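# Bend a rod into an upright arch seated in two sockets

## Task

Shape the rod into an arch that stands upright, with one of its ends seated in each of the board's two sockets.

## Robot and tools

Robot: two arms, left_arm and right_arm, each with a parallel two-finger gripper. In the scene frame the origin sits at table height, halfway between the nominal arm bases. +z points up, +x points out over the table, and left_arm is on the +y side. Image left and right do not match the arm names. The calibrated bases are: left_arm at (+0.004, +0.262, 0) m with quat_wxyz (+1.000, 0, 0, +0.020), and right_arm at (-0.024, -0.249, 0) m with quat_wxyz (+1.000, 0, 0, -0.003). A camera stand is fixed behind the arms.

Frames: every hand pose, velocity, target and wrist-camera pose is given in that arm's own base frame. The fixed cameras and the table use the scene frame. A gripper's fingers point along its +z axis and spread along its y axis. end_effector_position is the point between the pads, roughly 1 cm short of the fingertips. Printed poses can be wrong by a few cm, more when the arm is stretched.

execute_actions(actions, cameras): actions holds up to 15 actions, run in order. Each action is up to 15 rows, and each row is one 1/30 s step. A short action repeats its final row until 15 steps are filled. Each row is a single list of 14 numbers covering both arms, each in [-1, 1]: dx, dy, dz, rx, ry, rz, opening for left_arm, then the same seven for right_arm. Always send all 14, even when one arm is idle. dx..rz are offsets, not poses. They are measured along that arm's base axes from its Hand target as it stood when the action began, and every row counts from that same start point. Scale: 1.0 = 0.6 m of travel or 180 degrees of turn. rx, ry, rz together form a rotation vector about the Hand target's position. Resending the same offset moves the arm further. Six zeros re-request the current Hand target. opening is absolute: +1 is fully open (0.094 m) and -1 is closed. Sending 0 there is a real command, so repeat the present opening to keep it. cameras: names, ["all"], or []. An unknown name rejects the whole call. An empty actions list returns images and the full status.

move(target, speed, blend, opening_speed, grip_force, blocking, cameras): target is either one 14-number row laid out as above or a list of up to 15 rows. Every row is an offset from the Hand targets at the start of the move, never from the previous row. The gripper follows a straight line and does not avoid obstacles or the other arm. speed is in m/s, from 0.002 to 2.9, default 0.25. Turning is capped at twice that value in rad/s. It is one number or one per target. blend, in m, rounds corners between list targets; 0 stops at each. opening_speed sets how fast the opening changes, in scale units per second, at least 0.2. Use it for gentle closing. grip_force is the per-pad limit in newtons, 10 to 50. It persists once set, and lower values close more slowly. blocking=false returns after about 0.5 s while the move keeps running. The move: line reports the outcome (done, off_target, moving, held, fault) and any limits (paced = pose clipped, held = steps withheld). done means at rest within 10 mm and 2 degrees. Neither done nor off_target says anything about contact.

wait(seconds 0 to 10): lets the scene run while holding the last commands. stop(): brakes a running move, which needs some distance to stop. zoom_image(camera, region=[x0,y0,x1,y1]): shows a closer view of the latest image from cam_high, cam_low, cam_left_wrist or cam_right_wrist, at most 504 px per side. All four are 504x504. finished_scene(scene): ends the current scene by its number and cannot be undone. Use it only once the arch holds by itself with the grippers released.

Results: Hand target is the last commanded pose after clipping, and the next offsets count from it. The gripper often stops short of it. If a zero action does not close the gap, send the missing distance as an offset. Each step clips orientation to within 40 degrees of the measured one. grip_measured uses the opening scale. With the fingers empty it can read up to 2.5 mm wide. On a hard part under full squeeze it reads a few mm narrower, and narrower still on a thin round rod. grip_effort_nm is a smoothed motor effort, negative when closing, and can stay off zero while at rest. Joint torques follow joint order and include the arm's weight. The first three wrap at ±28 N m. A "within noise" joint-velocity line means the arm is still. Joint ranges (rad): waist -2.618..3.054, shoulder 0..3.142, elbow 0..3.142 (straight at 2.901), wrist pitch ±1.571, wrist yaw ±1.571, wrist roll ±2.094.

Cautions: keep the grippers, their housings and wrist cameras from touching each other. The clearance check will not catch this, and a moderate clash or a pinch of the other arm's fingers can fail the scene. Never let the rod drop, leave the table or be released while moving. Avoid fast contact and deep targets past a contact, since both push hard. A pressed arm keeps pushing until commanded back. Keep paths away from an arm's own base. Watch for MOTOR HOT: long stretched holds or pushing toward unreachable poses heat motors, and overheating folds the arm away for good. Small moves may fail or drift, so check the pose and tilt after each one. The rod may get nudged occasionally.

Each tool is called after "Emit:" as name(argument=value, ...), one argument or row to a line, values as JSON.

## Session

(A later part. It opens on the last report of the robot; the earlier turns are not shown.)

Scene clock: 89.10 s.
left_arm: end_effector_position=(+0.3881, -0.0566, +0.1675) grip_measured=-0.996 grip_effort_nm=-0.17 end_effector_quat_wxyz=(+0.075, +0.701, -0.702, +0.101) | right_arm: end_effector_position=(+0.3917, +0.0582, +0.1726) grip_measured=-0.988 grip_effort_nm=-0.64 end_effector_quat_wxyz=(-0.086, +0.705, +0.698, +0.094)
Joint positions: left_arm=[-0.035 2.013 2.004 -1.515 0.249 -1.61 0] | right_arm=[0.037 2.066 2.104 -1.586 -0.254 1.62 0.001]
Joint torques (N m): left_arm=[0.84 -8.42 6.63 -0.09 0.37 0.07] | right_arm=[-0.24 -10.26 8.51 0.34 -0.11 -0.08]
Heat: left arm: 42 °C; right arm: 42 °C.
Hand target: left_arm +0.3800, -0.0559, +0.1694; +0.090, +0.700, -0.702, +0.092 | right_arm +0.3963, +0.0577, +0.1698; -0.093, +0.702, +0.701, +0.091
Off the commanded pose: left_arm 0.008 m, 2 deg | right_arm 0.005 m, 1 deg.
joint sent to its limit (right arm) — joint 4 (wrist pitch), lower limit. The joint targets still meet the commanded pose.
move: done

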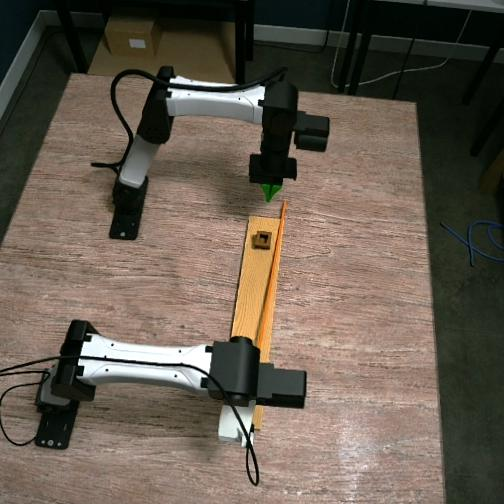

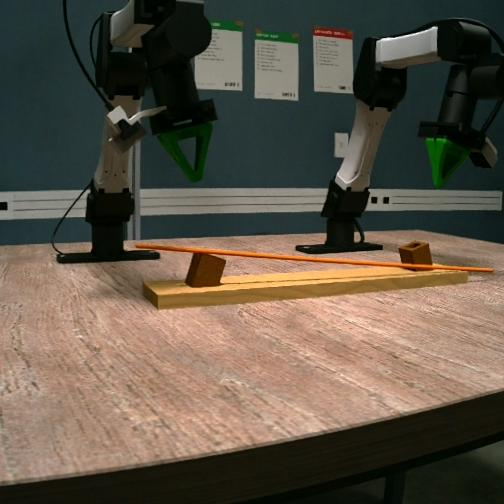

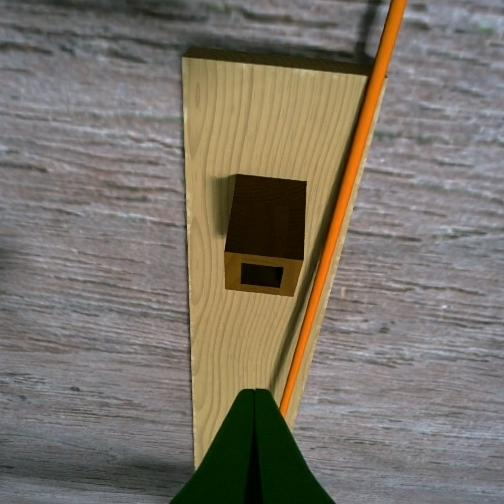

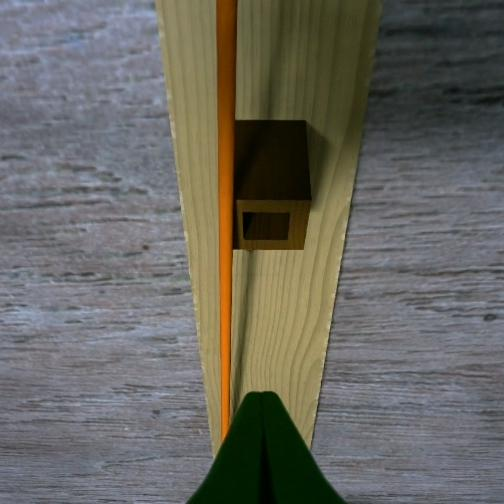

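Emit:
move(
  target=[0,0,0,0.222,0,0,-1,0.015,-0.04,0,-0.111,0,0,0],
  cameras=["all"],
  speed=0.2,
)

Scene clock: 96.50 s.
left_arm: end_effector_position=(+0.3899, -0.0612, +0.1717) grip_measured=-0.996 grip_effort_nm=-0.17 end_effector_quat_wxyz=(-0.185, +0.682, -0.703, -0.077) | right_arm: end_effector_position=(+0.3992, +0.0317, +0.1730) grip_measured=-0.003 grip_effort_nm=0.13 end_effector_quat_wxyz=(+0.046, +0.704, +0.708, -0.006)
Joint positions: left_arm=[-0.329 2.02 1.998 -1.515 -0.403 -1.863 0] | right_arm=[0.113 2.075 2.138 -1.586 0.079 1.676 0.047]
Joint torques (N m): left_arm=[0.06 -8.03 5.26 -0.18 -0.29 -0.26] | right_arm=[0.76 -9.76 9.31 0.39 0.27 0.16]
Heat: left arm: 42 °C; right arm: 43 °C.
Hand target: left_arm +0.3799, -0.0559, +0.1694; -0.154, +0.689, -0.691, -0.153 | right_arm +0.4053, +0.0337, +0.1700; +0.030, +0.707, +0.706, -0.032
Off the commanded pose: left_arm 0.011 m, 10 deg | right_arm 0.007 m, 4 deg.
joint sent to its limit (left arm) — joint 4 (wrist pitch), lower limit. The joint targets are off in orientation, not in position.
joint sent to its limit (right arm) — joint 4 (wrist pitch), lower limit. The joint targets are off in orientation, not in position.
move: off_target (left_arm, right_arm)

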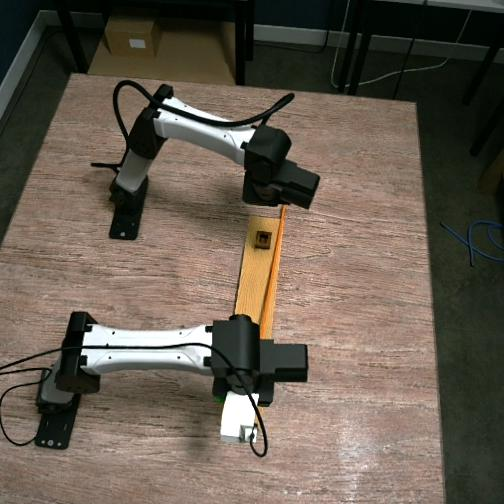

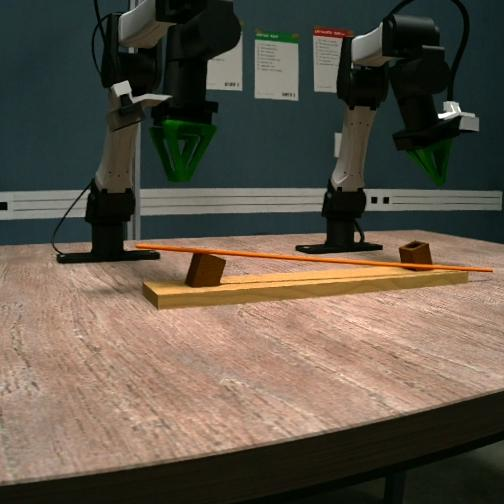

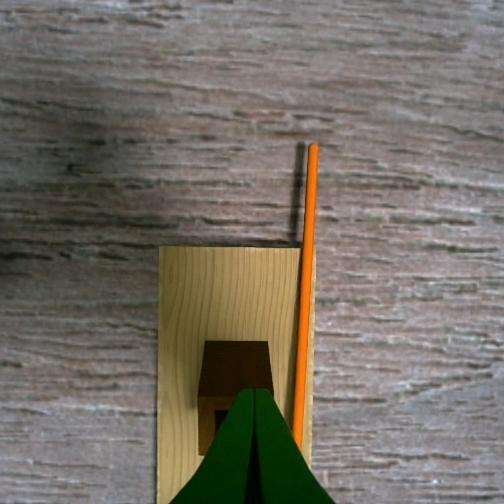

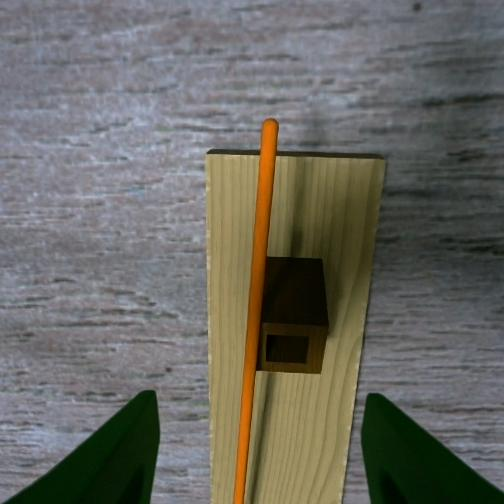

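Emit:
move(
  target=[0,0,0,0,0,0,-1,0.007,-0.03,-0.11,-0.03,0,0,0],
  cameras=["cam_low","cam_right_wrist"],
  speed=0.15,
)

Scene clock: 98.73 s.
left_arm: end_effector_position=(+0.3899, -0.0611, +0.1718) grip_measured=-0.996 grip_effort_nm=-0.17 end_effector_quat_wxyz=(-0.186, +0.682, -0.703, -0.077) | right_arm: end_effector_position=(+0.4085, +0.0167, +0.1149) grip_measured=-0.003 grip_effort_nm=0.13 end_effector_quat_wxyz=(+0.065, +0.702, +0.707, -0.055)
Joint positions: left_arm=[-0.329 2.02 1.998 -1.515 -0.403 -1.863 0] | right_arm=[0.113 2.119 1.964 -1.421 0.171 1.677 0.047]
Joint torques (N m): left_arm=[0.08 -8.06 5.24 -0.17 -0.3 -0.27] | right_arm=[0.28 -11.08 5.83 0.46 0.32 0.16]
Heat: left arm: 42 °C; right arm: 44 °C.
Hand target: left_arm +0.3800, -0.0559, +0.1694; -0.155, +0.689, -0.691, -0.153 | right_arm +0.4095, +0.0158, +0.1039; +0.063, +0.705, +0.703, -0.065
Off the commanded pose: left_arm 0.011 m, 10 deg | right_arm 0.011 m, 1 deg.
joint sent to its limit (left arm) — joint 4 (wrist pitch), lower limit. The joint targets are off in orientation, not in position.
move: off_target (left_arm, right_arm)
Images, in order (width x height): cam_low 504x504, cam_right_wrist 504x504.

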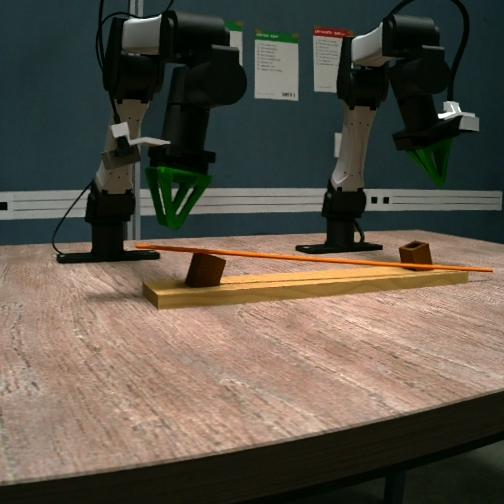

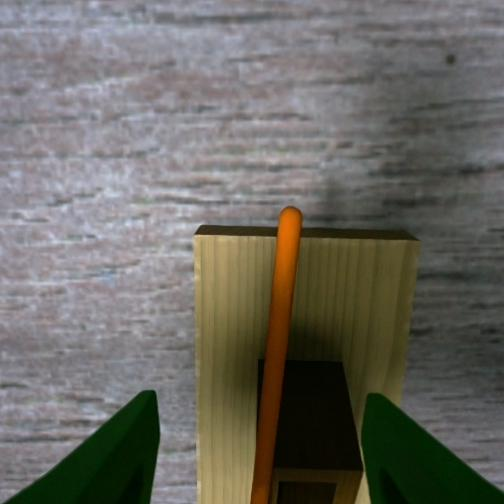

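Emit:
move(
  target=[
    [0,0,0,0,0,0,-1,0,-0.025,-0.05,0,0,-0.033,-0.4],
    [0,0,0,0,0,0,-1,0,-0.025,-0.055,0,0,-0.033,-0.4],
  ],
  cameras=["cam_low","cam_right_wrist"],
  speed=0.1,
)

Scene clock: 102.97 s.
left_arm: end_effector_position=(+0.3899, -0.0611, +0.1718) grip_measured=-0.996 grip_effort_nm=-0.17 end_effector_quat_wxyz=(-0.186, +0.682, -0.703, -0.077) | right_arm: end_effector_position=(+0.4108, +0.0041, +0.0865) grip_measured=-0.397 grip_effort_nm=-0.15 end_effector_quat_wxyz=(+0.067, +0.736, +0.672, -0.054)
Joint positions: left_arm=[-0.329 2.02 1.998 -1.515 -0.403 -1.863 0] | right_arm=[0.082 2.123 1.858 -1.309 0.172 1.745 0.028]
Joint torques (N m): left_arm=[0.03 -8.02 5.23 -0.17 -0.3 -0.27] | right_arm=[-0.23 -10.33 5.39 0.41 0.29 0.16]
Heat: left arm: 42 °C; right arm: 44 °C.
Hand target: left_arm +0.3800, -0.0559, +0.1694; -0.155, +0.689, -0.691, -0.153 | right_arm +0.4095, +0.0008, +0.0709; +0.060, +0.740, +0.666, -0.068
Off the commanded pose: left_arm 0.011 m, 10 deg | right_arm 0.016 m, 2 deg.
joint sent to its limit (left arm) — joint 4 (wrist pitch), lower limit. The joint targets are off in orientation, not in position.
move: off_target (left_arm, right_arm)
Images, in order (width x height): cam_low 504x504, cam_right_wrist 504x504.

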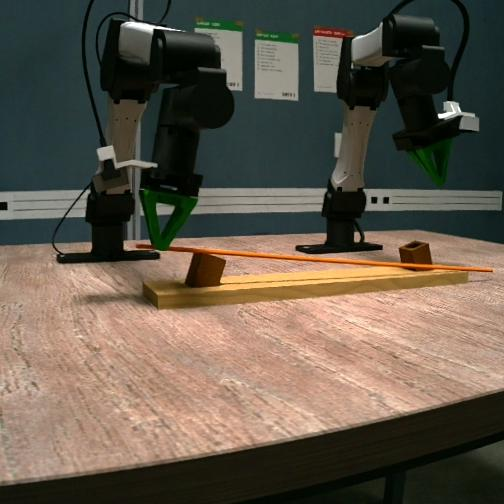

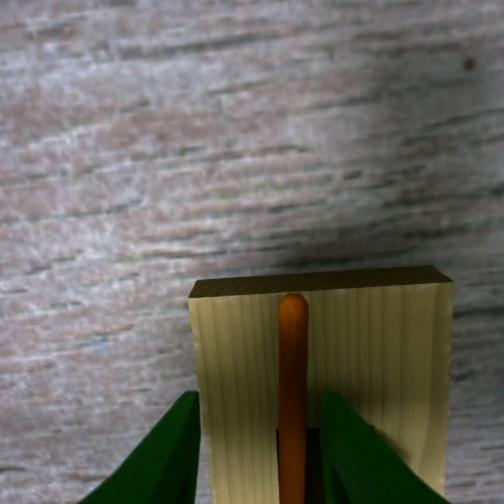

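Emit:
move(
  target=[
    [0,0,0,0,0,0,-1,-0.011,0,-0.015,0,0,0,-0.4],
    [0,0,0,0,0,0,-1,-0.011,0,-0.015,0,0,0,-1],
  ],
  cameras=["cam_low","cam_right_wrist"],
  speed=0.06,
  opening_speed=0.4,
)

Scene clock: 107.27 s.
left_arm: end_effector_position=(+0.3899, -0.0611, +0.1718) grip_measured=-0.996 grip_effort_nm=-0.17 end_effector_quat_wxyz=(-0.186, +0.682, -0.703, -0.077) | right_arm: end_effector_position=(+0.4044, +0.0035, +0.0685) grip_measured=-0.889 grip_effort_nm=-1.03 end_effector_quat_wxyz=(+0.060, +0.736, +0.672, -0.062)
Joint positions: left_arm=[-0.329 2.02 1.998 -1.515 -0.403 -1.863 0] | right_arm=[0.082 2.123 1.786 -1.259 0.172 1.746 0.005]
Joint torques (N m): left_arm=[0.05 -8.05 5.23 -0.18 -0.29 -0.26] | right_arm=[-0.13 -12.55 5.37 0.38 0.28 0.16]
Heat: left arm: 42 °C; right arm: 44 °C.
Hand target: left_arm +0.3800, -0.0559, +0.1694; -0.155, +0.689, -0.691, -0.153 | right_arm +0.4029, +0.0007, +0.0619; +0.060, +0.740, +0.666, -0.068
Off the commanded pose: left_arm 0.011 m, 10 deg | right_arm 0.007 m, 1 deg.
joint sent to its limit (left arm) — joint 4 (wrist pitch), lower limit. The joint targets are off in orientation, not in position.
move: off_target (left_arm)
Images, in order (width x height): cam_low 504x504, cam_right_wrist 504x504.

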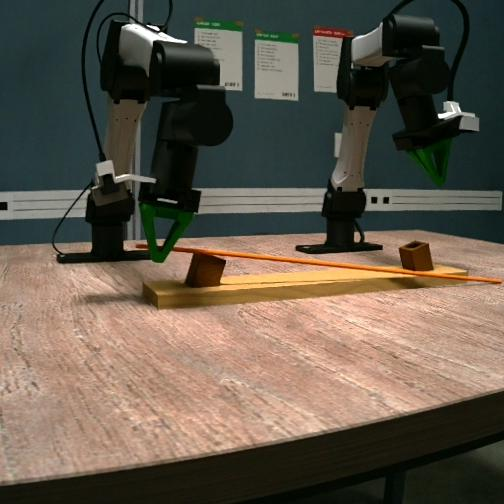

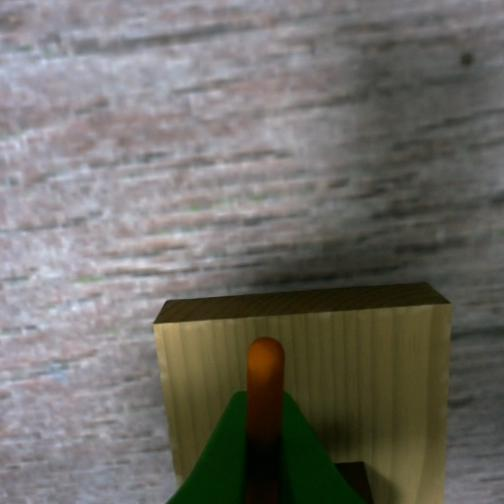

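Emit:
move(
  target=[0,0.06,0,-0.139,0,0,0,-0.01,0,0.16,0,0,0.033,-1],
  cameras=["all"],
  speed=0.1,
)

Scene clock: 111.33 s.
left_arm: end_effector_position=(+0.3887, -0.0210, +0.1578) grip_measured=-0.002 grip_effort_nm=0.12 end_effector_quat_wxyz=(-0.014, +0.708, -0.706, +0.010) | right_arm: end_effector_position=(+0.3957, +0.0017, +0.1427) grip_measured=-0.889 grip_effort_nm=-1.04 end_effector_quat_wxyz=(+0.053, +0.707, +0.701, -0.075)
Joint positions: left_arm=[-0.058 2.02 1.998 -1.515 -0.009 -1.63 0.047] | right_arm=[0.082 2.123 2.08 -1.574 0.178 1.666 0.005]
Joint torques (N m): left_arm=[0.8 -10.13 7.47 -0.17 0.21 0.06] | right_arm=[0.06 -15.35 9.17 0.14 0.26 -0.01]
Heat: left arm: 42 °C; right arm: 45 °C.
Hand target: left_arm +0.3800, -0.0199, +0.1694; -0.002, +0.706, -0.708, +0.000 | right_arm +0.3969, +0.0007, +0.1579; +0.063, +0.705, +0.704, -0.065
Off the commanded pose: left_arm 0.015 m, 2 deg | right_arm 0.015 m, 2 deg.
joint sent to its limit (left arm) — joint 4 (wrist pitch), lower limit. The joint targets still meet the commanded pose.
joint sent to its limit (right arm) — joint 4 (wrist pitch), lower limit. The joint targets still meet the commanded pose.
move: off_target (left_arm, right_arm)

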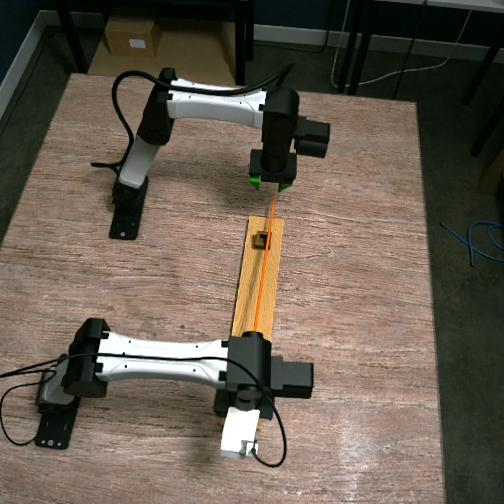

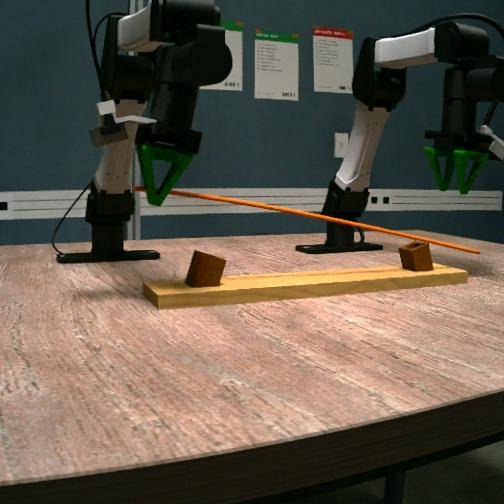

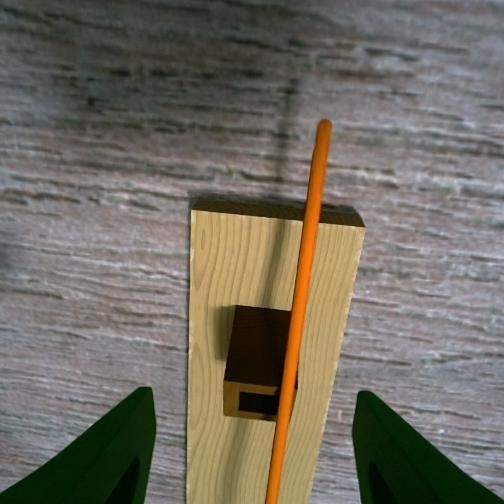

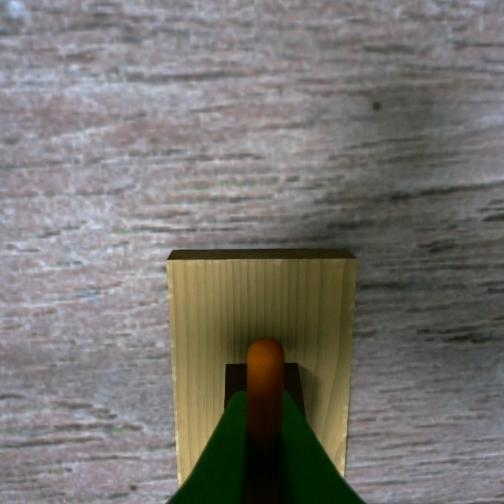

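Emit:
move(
  target=[0.02,0.04,-0.1,0,0,-0.01,0,0,0,0,0,0,0,-1],
  cameras=["cam_left_wrist","cam_low"],
  speed=0.15,
)

Scene clock: 115.50 s.
left_arm: end_effector_position=(+0.3926, +0.0038, +0.1113) grip_measured=-0.002 grip_effort_nm=0.12 end_effector_quat_wxyz=(-0.006, +0.697, -0.717, +0.001) | right_arm: end_effector_position=(+0.3956, +0.0017, +0.1427) grip_measured=-0.889 grip_effort_nm=-1.04 end_effector_quat_wxyz=(+0.053, +0.707, +0.701, -0.075)
Joint positions: left_arm=[0.007 2.035 1.833 -1.359 -0.007 -1.536 0.047] | right_arm=[0.082 2.123 2.08 -1.574 0.178 1.665 0.005]
Joint torques (N m): left_arm=[0.69 -8.65 5.56 0.27 0.18 0.07] | right_arm=[0.08 -15.36 9.16 0.09 0.26 -0.06]
Heat: left arm: 42 °C; right arm: 46 °C.
Hand target: left_arm +0.3920, +0.0041, +0.1094; -0.002, +0.695, -0.719, +0.000 | right_arm +0.3969, +0.0008, +0.1579; +0.063, +0.705, +0.703, -0.065
Off the commanded pose: left_arm 0.002 m, 1 deg | right_arm 0.015 m, 2 deg.
joint sent to its limit (right arm) — joint 4 (wrist pitch), lower limit. The joint targets still meet the commanded pose.
move: off_target (right_arm)
Images, in order (width x height): cam_low 504x504, cam_left_wrist 504x504.

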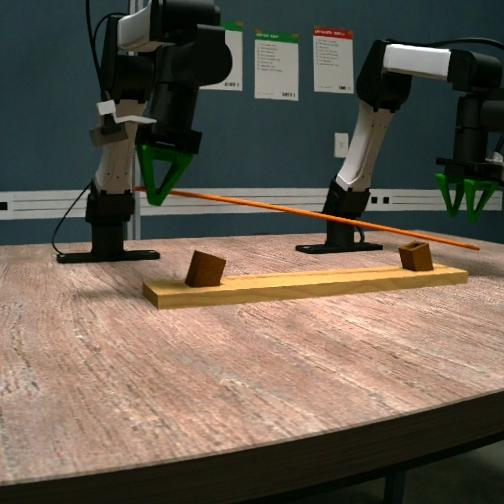

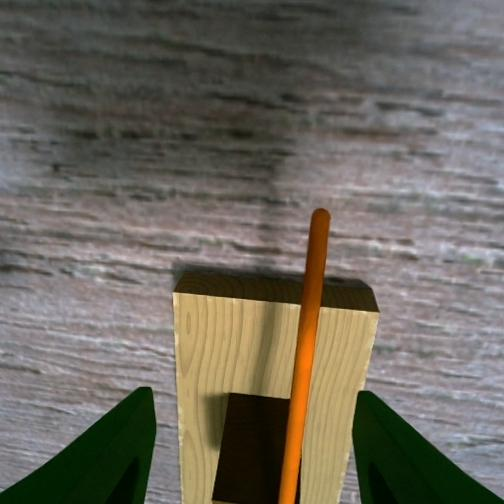

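Emit:
move(
  target=[
    [0.02,-0.02,-0.03,0,0,-0.044,-0.2,0,0,0,0,0,0,-1],
    [0.02,-0.02,-0.063,0,0,-0.044,-0.3,0,0,0,0,0,0,-1],
  ],
  cameras=["cam_left_wrist","cam_low"],
  speed=0.08,
)

Scene clock: 120.70 s.
left_arm: end_effector_position=(+0.4050, -0.0040, +0.0744) grip_measured=-0.298 grip_effort_nm=-0.07 end_effector_quat_wxyz=(+0.007, -0.650, +0.760, -0.002) | right_arm: end_effector_position=(+0.3956, +0.0017, +0.1427) grip_measured=-0.889 grip_effort_nm=-1.04 end_effector_quat_wxyz=(+0.053, +0.707, +0.701, -0.075)
Joint positions: left_arm=[-0.013 2.088 1.767 -1.237 -0.007 -1.428 0.033] | right_arm=[0.082 2.123 2.08 -1.574 0.178 1.665 0.005]
Joint torques (N m): left_arm=[-0.23 -8.84 5.56 0.3 0.21 0.06] | right_arm=[0.06 -15.36 9.16 0.09 0.26 -0.07]
Heat: left arm: 42 °C; right arm: 48 °C.
Hand target: left_arm +0.4040, -0.0079, +0.0715; +0.001, -0.644, +0.765, +0.000 | right_arm +0.3969, +0.0008, +0.1579; +0.063, +0.705, +0.703, -0.065
Off the commanded pose: left_arm 0.005 m, 1 deg | right_arm 0.015 m, 2 deg.
joint sent to its limit (right arm) — joint 4 (wrist pitch), lower limit. The joint targets still meet the commanded pose.
move: off_target (right_arm)
Images, in order (width x height): cam_low 504x504, cam_left_wrist 504x504.

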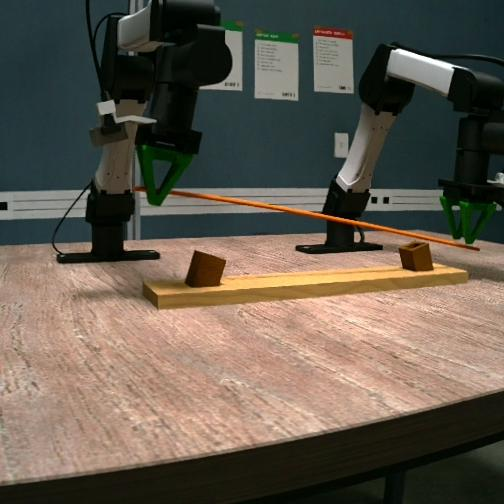

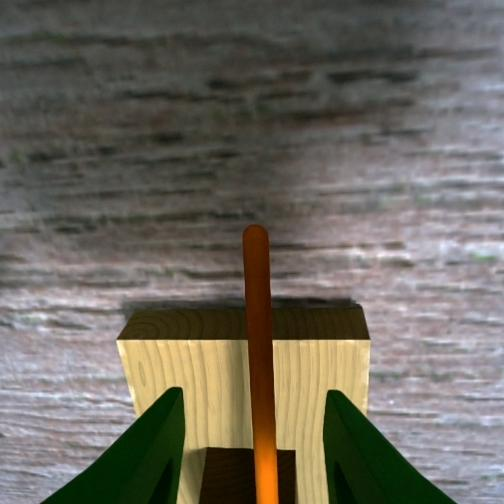

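Emit:
move(
  target=[
    [0.007,-0.038,-0.01,0,0,0,-0.3,0,0,0,0,0,0,-1],
    [0.007,-0.038,-0.021,0,0,0,-0.3,0,0,0,0,0,0,-1],
    [0.007,-0.038,-0.021,0,0,0,-1,0,0,0,0,0,0,-1],
  ],
  cameras=["all"],
  speed=0.08,
  opening_speed=0.4,
)

Scene clock: 126.13 s.
left_arm: end_effector_position=(+0.4106, -0.0287, +0.0644) grip_measured=-0.906 grip_effort_nm=-1.00 end_effector_quat_wxyz=(+0.010, -0.641, +0.768, -0.005) | right_arm: end_effector_position=(+0.3949, +0.0017, +0.1427) grip_measured=-0.889 grip_effort_nm=-1.04 end_effector_quat_wxyz=(+0.052, +0.706, +0.702, -0.076)
Joint positions: left_arm=[-0.072 2.11 1.76 -1.2 -0.006 -1.463 0.004] | right_arm=[0.082 2.123 2.08 -1.577 0.178 1.664 0.005]
Joint torques (N m): left_arm=[0.1 -8.59 5.42 0.3 0.18 -0.18] | right_arm=[0.05 -15.36 9.16 0.11 0.26 -0.05]
Heat: left arm: 42 °C; right arm: 49 °C.
Hand target: left_arm +0.4082, -0.0306, +0.0590; +0.002, -0.644, +0.765, +0.000 | right_arm +0.3969, +0.0008, +0.1579; +0.063, +0.705, +0.703, -0.065
Off the commanded pose: left_arm 0.006 m, 1 deg | right_arm 0.015 m, 2 deg.
joint sent to its limit (right arm) — joint 4 (wrist pitch), lower limit. The joint targets still meet the commanded pose.
move: off_target (right_arm)

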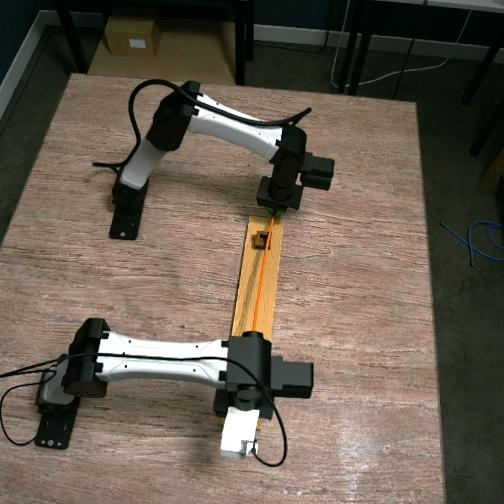

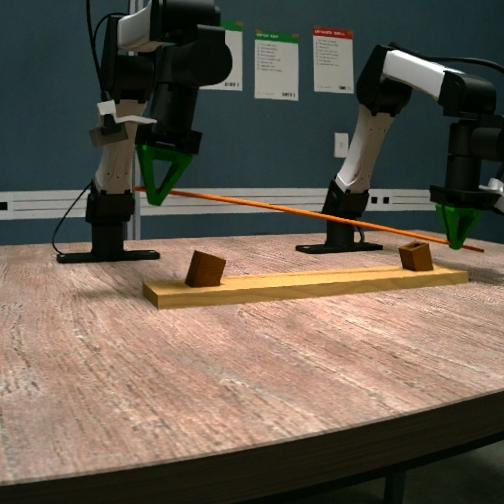

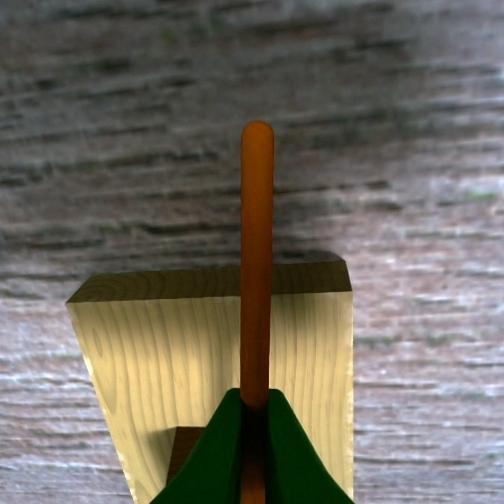

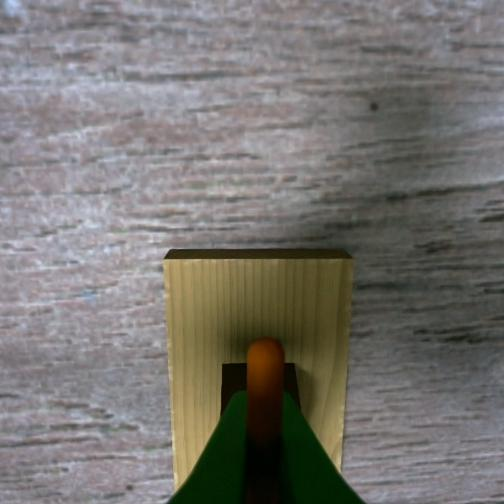

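Emit:
move(
  target=[-0.02,0.005,0.16,0.055,0,0,-1,0.0,0,0,0,0,0,-1],
  cameras=["all"],
  speed=0.1,
)

Scene clock: 128.83 s.
left_arm: end_effector_position=(+0.4046, -0.0257, +0.1415) grip_measured=-0.906 grip_effort_nm=-1.01 end_effector_quat_wxyz=(+0.062, -0.641, +0.763, +0.054) | right_arm: end_effector_position=(+0.3945, +0.0009, +0.1429) grip_measured=-0.889 grip_effort_nm=-1.04 end_effector_quat_wxyz=(+0.053, +0.705, +0.702, -0.078)
Joint positions: left_arm=[-0.134 2.11 2.058 -1.515 -0.165 -1.531 0.004] | right_arm=[0.082 2.123 2.08 -1.579 0.183 1.662 0.005]
Joint torques (N m): left_arm=[-0.55 -11 7.5 -0.23 -0.03 -0.18] | right_arm=[0.06 -15.38 9.14 0.13 0.22 -0.04]
Heat: left arm: 42 °C; right arm: 50 °C.
Hand target: left_arm +0.3962, -0.0276, +0.1549; +0.057, -0.641, +0.763, +0.066 | right_arm +0.3969, +0.0007, +0.1579; +0.063, +0.705, +0.704, -0.065
Off the commanded pose: left_arm 0.016 m, 1 deg | right_arm 0.015 m, 2 deg.
joint sent to its limit (left arm) — joint 4 (wrist pitch), lower limit. The joint targets still meet the commanded pose.
joint sent to its limit (right arm) — joint 4 (wrist pitch), lower limit. The joint targets still meet the commanded pose.
move: off_target (left_arm, right_arm)

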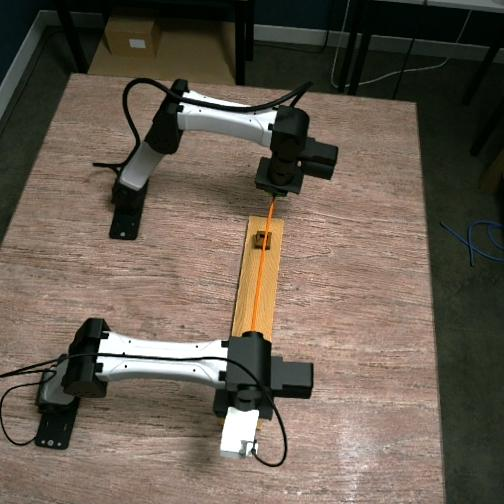

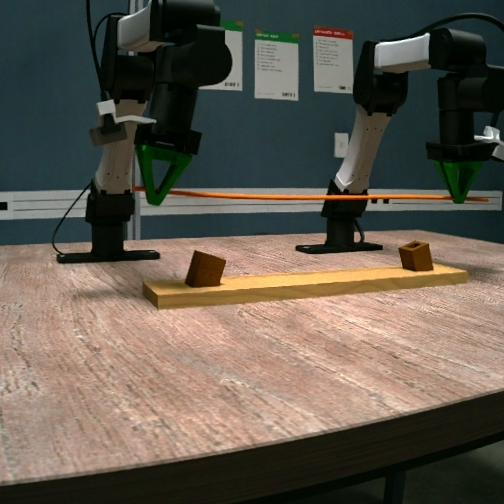

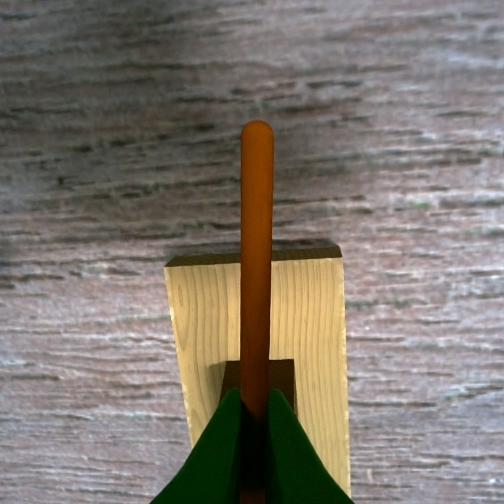

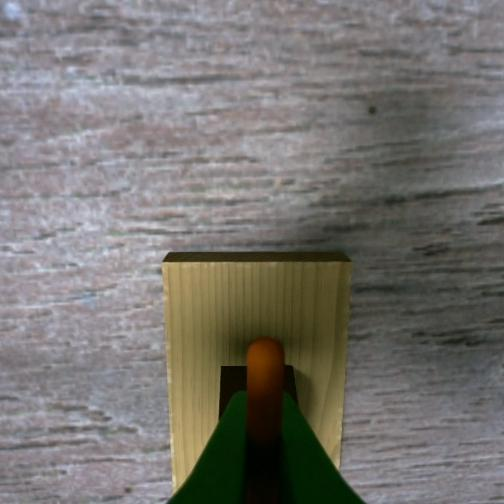

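Emit:
move(
  target=[
    [0,0,0,0,0,0,-1,0,0,0,0,0,0,-0.5],
    [0,0,0,0,0,0,-1,0.006,0.087,0,0,0,0,-0.5],
  ],
  cameras=["cam_low","cam_right_wrist"],
  speed=0.08,
  opening_speed=0.5,
)

Scene clock: 132.77 s.
left_arm: end_effector_position=(+0.4046, -0.0265, +0.1415) grip_measured=-0.906 grip_effort_nm=-1.00 end_effector_quat_wxyz=(+0.063, -0.640, +0.764, +0.054) | right_arm: end_effector_position=(+0.3974, +0.0501, +0.1506) grip_measured=-0.503 grip_effort_nm=0.13 end_effector_quat_wxyz=(+0.071, +0.699, +0.709, -0.059)
Joint positions: left_arm=[-0.136 2.11 2.058 -1.515 -0.166 -1.531 0.004] | right_arm=[0.205 2.123 2.112 -1.58 0.183 1.764 0.023]
Joint torques (N m): left_arm=[-0.39 -11.08 7.45 -0.22 -0.03 -0.17] | right_arm=[0.49 -13.15 9.29 0.19 0.19 0.15]
Heat: left arm: 42 °C; right arm: 51 °C.
Hand target: left_arm +0.3962, -0.0277, +0.1549; +0.057, -0.641, +0.763, +0.066 | right_arm +0.4004, +0.0530, +0.1579; +0.063, +0.705, +0.704, -0.065
Off the commanded pose: left_arm 0.016 m, 1 deg | right_arm 0.008 m, 1 deg.
joint sent to its limit (left arm) — joint 4 (wrist pitch), lower limit. The joint targets still meet the commanded pose.
joint sent to its limit (right arm) — joint 4 (wrist pitch), lower limit. The joint targets still meet the commanded pose.
move: off_target (left_arm)
Images, in order (width x height): cam_low 504x504, cam_right_wrist 504x504.

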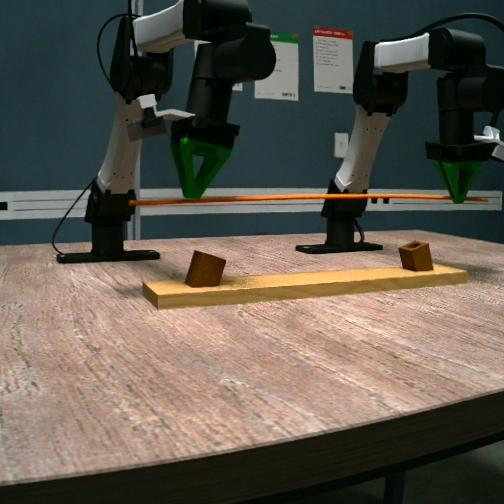

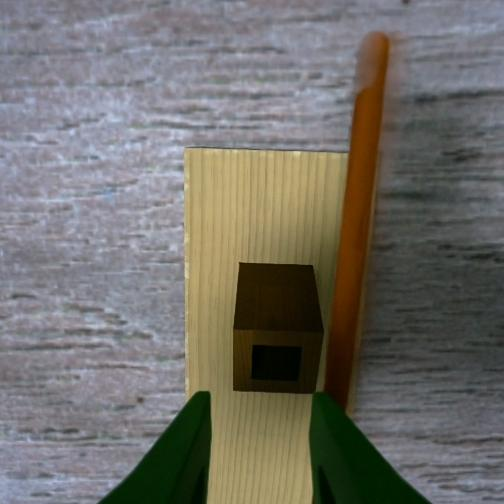

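Emit:
move(
  target=[0,0,0,0,0,0,-1,-0.03,0,0.04,0,0,0,0],
  cameras=["all"],
  speed=0.08,
)

Scene clock: 134.53 s.
left_arm: end_effector_position=(+0.4046, -0.0265, +0.1415) grip_measured=-0.906 grip_effort_nm=-1.01 end_effector_quat_wxyz=(+0.063, -0.640, +0.764, +0.054) | right_arm: end_effector_position=(+0.3905, +0.0505, +0.1743) grip_measured=-0.003 grip_effort_nm=0.13 end_effector_quat_wxyz=(+0.086, +0.701, +0.707, -0.035)
Joint positions: left_arm=[-0.136 2.11 2.058 -1.515 -0.166 -1.531 0.004] | right_arm=[0.209 2.049 2.095 -1.58 0.183 1.767 0.047]
Joint torques (N m): left_arm=[-0.36 -11.06 7.47 -0.22 -0.02 -0.16] | right_arm=[0.91 -15.49 4.74 0.3 0.21 0.17]
Heat: left arm: 42 °C; right arm: 51 °C.
Hand target: left_arm +0.3962, -0.0277, +0.1549; +0.057, -0.641, +0.763, +0.066 | right_arm +0.3825, +0.0529, +0.1820; +0.063, +0.705, +0.703, -0.065
Off the commanded pose: left_arm 0.016 m, 1 deg | right_arm 0.011 m, 4 deg.
joint sent to its limit (left arm) — joint 4 (wrist pitch), lower limit. The joint targets still meet the commanded pose.
joint sent to its limit (right arm) — joint 4 (wrist pitch), lower limit. The joint targets are off in orientation, not in position.
move: off_target (left_arm, right_arm)

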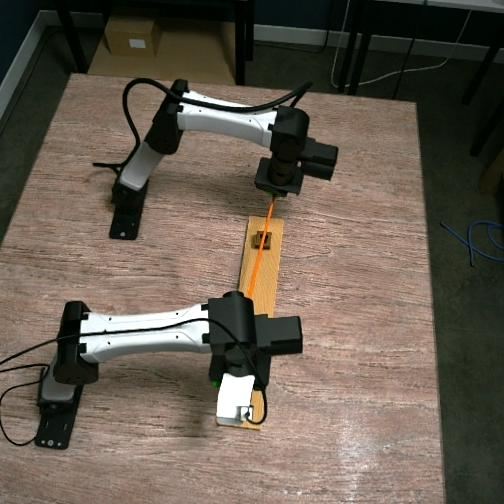

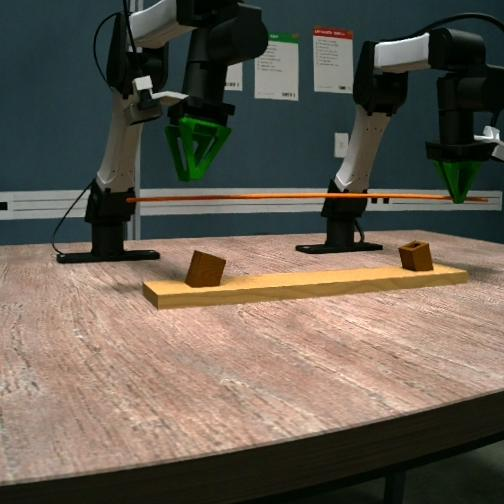

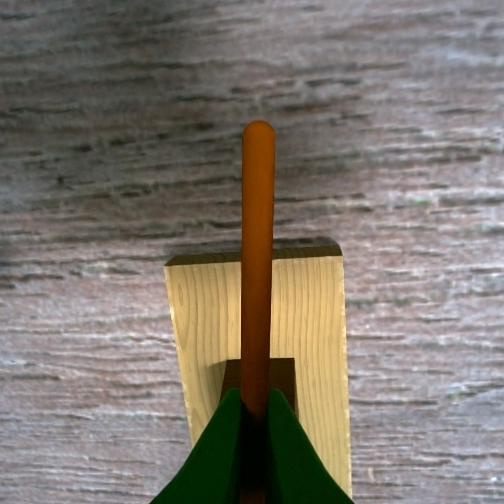

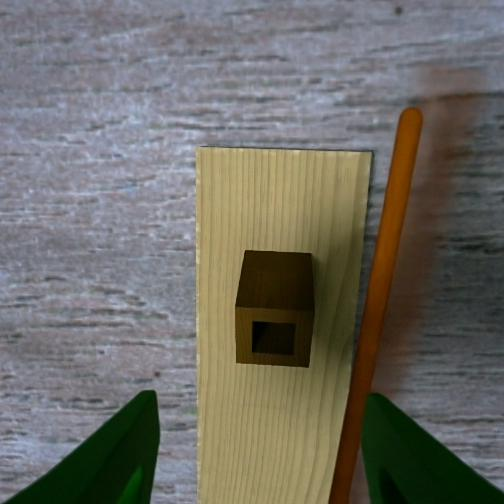

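Emit:
move(
  target=[-0.02,0,0,0,0,0.035,-1,0,0,0,0,0,0,0],
  cameras=["cam_high","cam_right_wrist"],
  speed=0.08,
)

Scene clock: 137.40 s.
left_arm: end_effector_position=(+0.3984, -0.0272, +0.1342) grip_measured=-0.906 grip_effort_nm=-1.00 end_effector_quat_wxyz=(-0.056, +0.678, -0.731, -0.062) | right_arm: end_effector_position=(+0.3905, +0.0505, +0.1743) grip_measured=-0.003 grip_effort_nm=0.13 end_effector_quat_wxyz=(+0.086, +0.701, +0.707, -0.035)
Joint positions: left_arm=[-0.14 2.11 2.029 -1.515 -0.166 -1.638 0.004] | right_arm=[0.209 2.049 2.095 -1.58 0.183 1.767 0.047]
Joint torques (N m): left_arm=[-0.27 -13.76 5.24 -0.28 0.03 -0.24] | right_arm=[0.91 -15.68 4.83 0.3 0.21 0.16]
Heat: left arm: 43 °C; right arm: 53 °C.
Hand target: left_arm +0.3842, -0.0277, +0.1549; -0.053, +0.682, -0.726, -0.069 | right_arm +0.3825, +0.0529, +0.1820; +0.063, +0.705, +0.703, -0.065
Off the commanded pose: left_arm 0.025 m, 1 deg | right_arm 0.011 m, 4 deg.
joint sent to its limit (left arm) — joint 4 (wrist pitch), lower limit. The joint targets still meet the commanded pose.
joint sent to its limit (right arm) — joint 4 (wrist pitch), lower limit. The joint targets are off in orientation, not in position.
move: off_target (left_arm, right_arm)
Images, in order (width x height): cam_high 504x504, cam_right_wrist 504x504.

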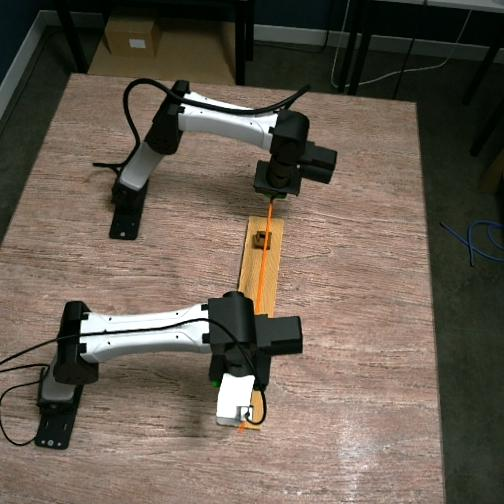

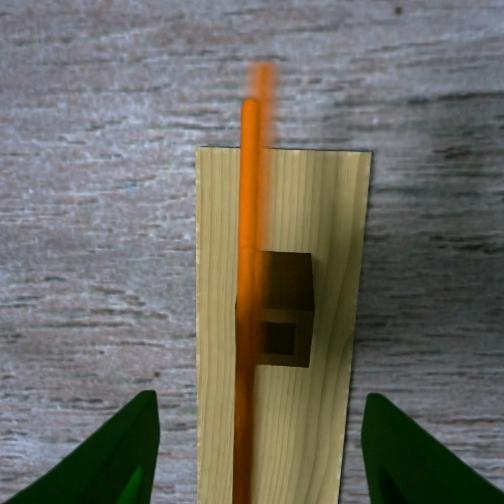

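Emit:
move(
  target=[0,0,0,0,0,0,-1,0.012,-0.02,-0.068,0,0,0,0],
  cameras=["cam_low","cam_right_wrist"],
  speed=0.06,
)

Scene clock: 139.93 s.
left_arm: end_effector_position=(+0.3984, -0.0272, +0.1342) grip_measured=-0.906 grip_effort_nm=-1.00 end_effector_quat_wxyz=(-0.056, +0.678, -0.730, -0.062) | right_arm: end_effector_position=(+0.3880, +0.0423, +0.1548) grip_measured=-0.003 grip_effort_nm=0.13 end_effector_quat_wxyz=(+0.073, +0.706, +0.702, -0.054)
Joint positions: left_arm=[-0.14 2.11 2.029 -1.515 -0.166 -1.639 0.004] | right_arm=[0.19 2.062 2.037 -1.553 0.183 1.767 0.047]
Joint torques (N m): left_arm=[-0.29 -13.78 5.22 -0.29 0.01 -0.25] | right_arm=[-0.32 -9.91 5.46 0.45 0.19 -0.03]
Heat: left arm: 44 °C; right arm: 54 °C.
Hand target: left_arm +0.3842, -0.0277, +0.1549; -0.053, +0.682, -0.726, -0.069 | right_arm +0.3896, +0.0410, +0.1411; +0.063, +0.705, +0.704, -0.065
Off the commanded pose: left_arm 0.025 m, 1 deg | right_arm 0.014 m, 2 deg.
joint sent to its limit (left arm) — joint 4 (wrist pitch), lower limit. The joint targets still meet the commanded pose.
move: off_target (left_arm, right_arm)
Images, in order (width x height): cam_low 504x504, cam_right_wrist 504x504.

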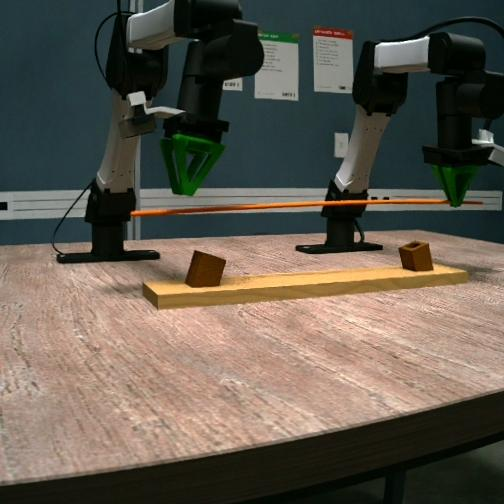

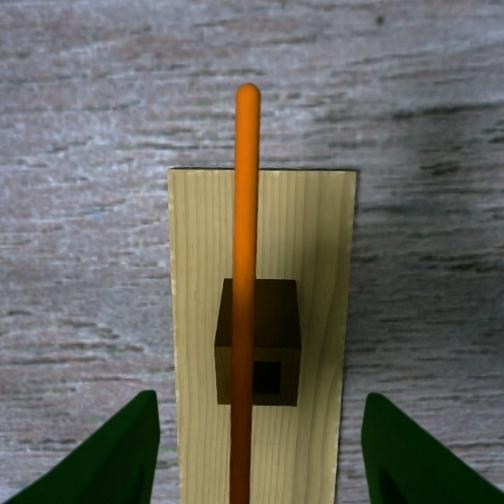

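Emit:
move(
  target=[0,0,0,0,0,0,-1,0.006,-0.022,-0.05,0,0,0,0],
  cameras=["cam_low","cam_right_wrist"],
  speed=0.06,
)

Scene clock: 142.57 s.
left_arm: end_effector_position=(+0.3984, -0.0272, +0.1342) grip_measured=-0.906 grip_effort_nm=-1.01 end_effector_quat_wxyz=(-0.056, +0.678, -0.730, -0.062) | right_arm: end_effector_position=(+0.3932, +0.0297, +0.1211) grip_measured=-0.003 grip_effort_nm=0.13 end_effector_quat_wxyz=(+0.070, +0.707, +0.701, -0.058)
Joint positions: left_arm=[-0.14 2.11 2.029 -1.515 -0.166 -1.639 0.004] | right_arm=[0.156 2.062 1.901 -1.422 0.183 1.736 0.047]
Joint torques (N m): left_arm=[-0.25 -13.85 5.26 -0.27 0.01 -0.24] | right_arm=[-0.34 -11.04 5.42 0.42 0.19 -0.07]
Heat: left arm: 45 °C; right arm: 53 °C.
Hand target: left_arm +0.3842, -0.0277, +0.1549; -0.053, +0.682, -0.726, -0.069 | right_arm +0.3932, +0.0278, +0.1111; +0.063, +0.705, +0.704, -0.065
Off the commanded pose: left_arm 0.025 m, 1 deg | right_arm 0.010 m, 1 deg.
joint sent to its limit (left arm) — joint 4 (wrist pitch), lower limit. The joint targets still meet the commanded pose.
move: off_target (left_arm)
Images, in order (width x height): cam_low 504x504, cam_right_wrist 504x504.

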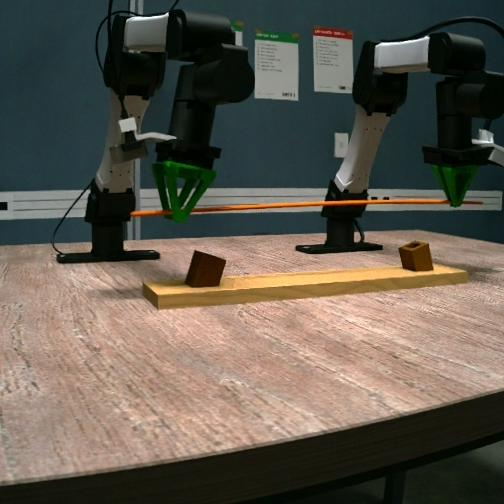

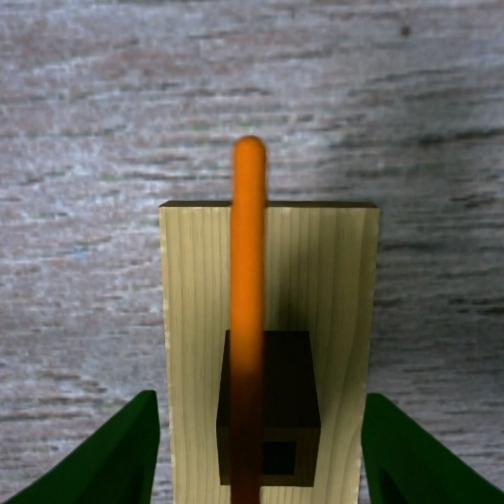

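Emit:
move(
  target=[
    [0,0,0,0,0,0,-1,0.005,0.018,0.006,0,0,0,0],
    [0,0,0,0,0,0,-1,0.005,0.018,0.006,0,0,0,-1],
  ],
  cameras=["all"],
  speed=0.06,
  opening_speed=0.5,
)

Scene clock: 147.23 s.
left_arm: end_effector_position=(+0.3984, -0.0272, +0.1342) grip_measured=-0.906 grip_effort_nm=-1.00 end_effector_quat_wxyz=(-0.056, +0.678, -0.730, -0.062) | right_arm: end_effector_position=(+0.3925, +0.0349, +0.1170) grip_measured=-0.882 grip_effort_nm=-1.03 end_effector_quat_wxyz=(+0.067, +0.703, +0.705, -0.063)
Joint positions: left_arm=[-0.14 2.11 2.029 -1.515 -0.166 -1.639 0.004] | right_arm=[0.169 2.073 1.901 -1.424 0.183 1.74 0.006]
Joint torques (N m): left_arm=[-0.25 -13.81 5.27 -0.28 0.02 -0.24] | right_arm=[0.66 -9.96 9.94 0.12 0.19 0.14]
Heat: left arm: 47 °C; right arm: 52 °C.
Hand target: left_arm +0.3842, -0.0277, +0.1549; -0.053, +0.682, -0.726, -0.069 | right_arm +0.3963, +0.0386, +0.1148; +0.063, +0.705, +0.704, -0.065
Off the commanded pose: left_arm 0.025 m, 1 deg | right_arm 0.006 m, 1 deg.
joint sent to its limit (left arm) — joint 4 (wrist pitch), lower limit. The joint targets still meet the commanded pose.
move: off_target (left_arm)

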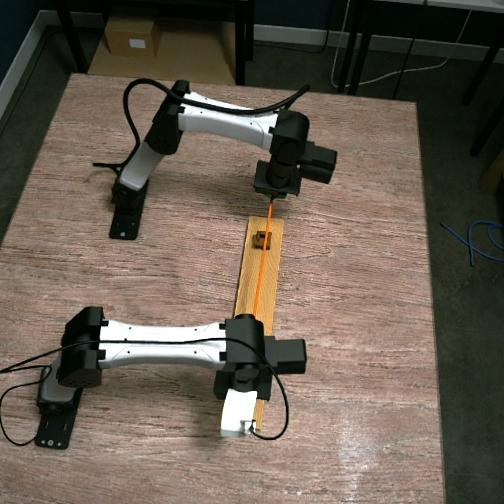

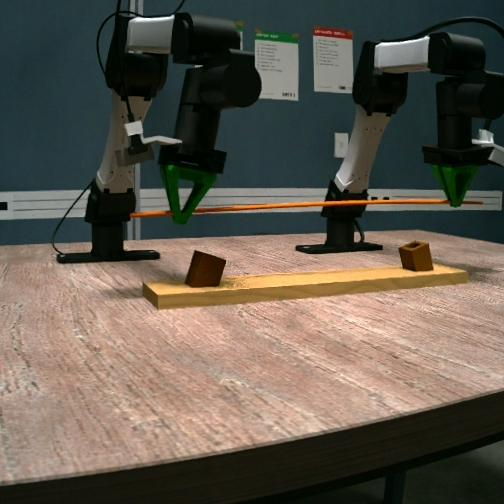

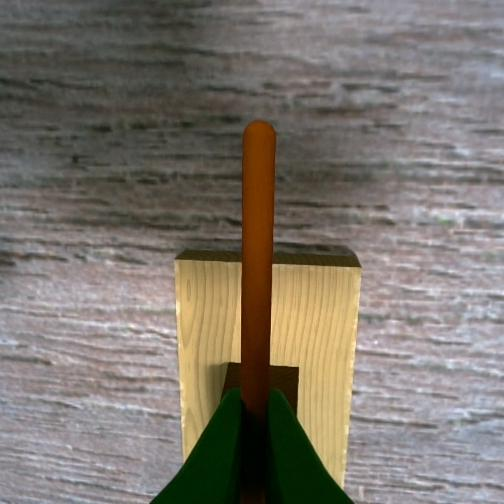

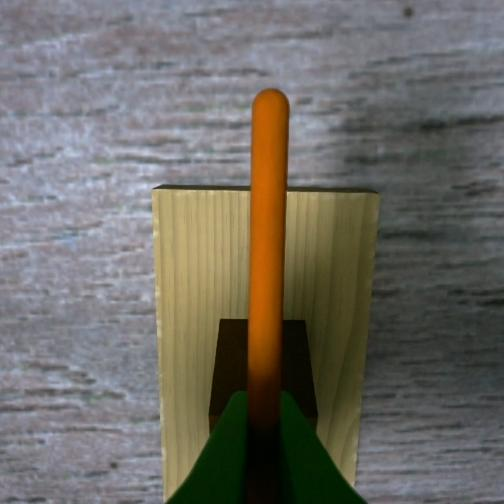

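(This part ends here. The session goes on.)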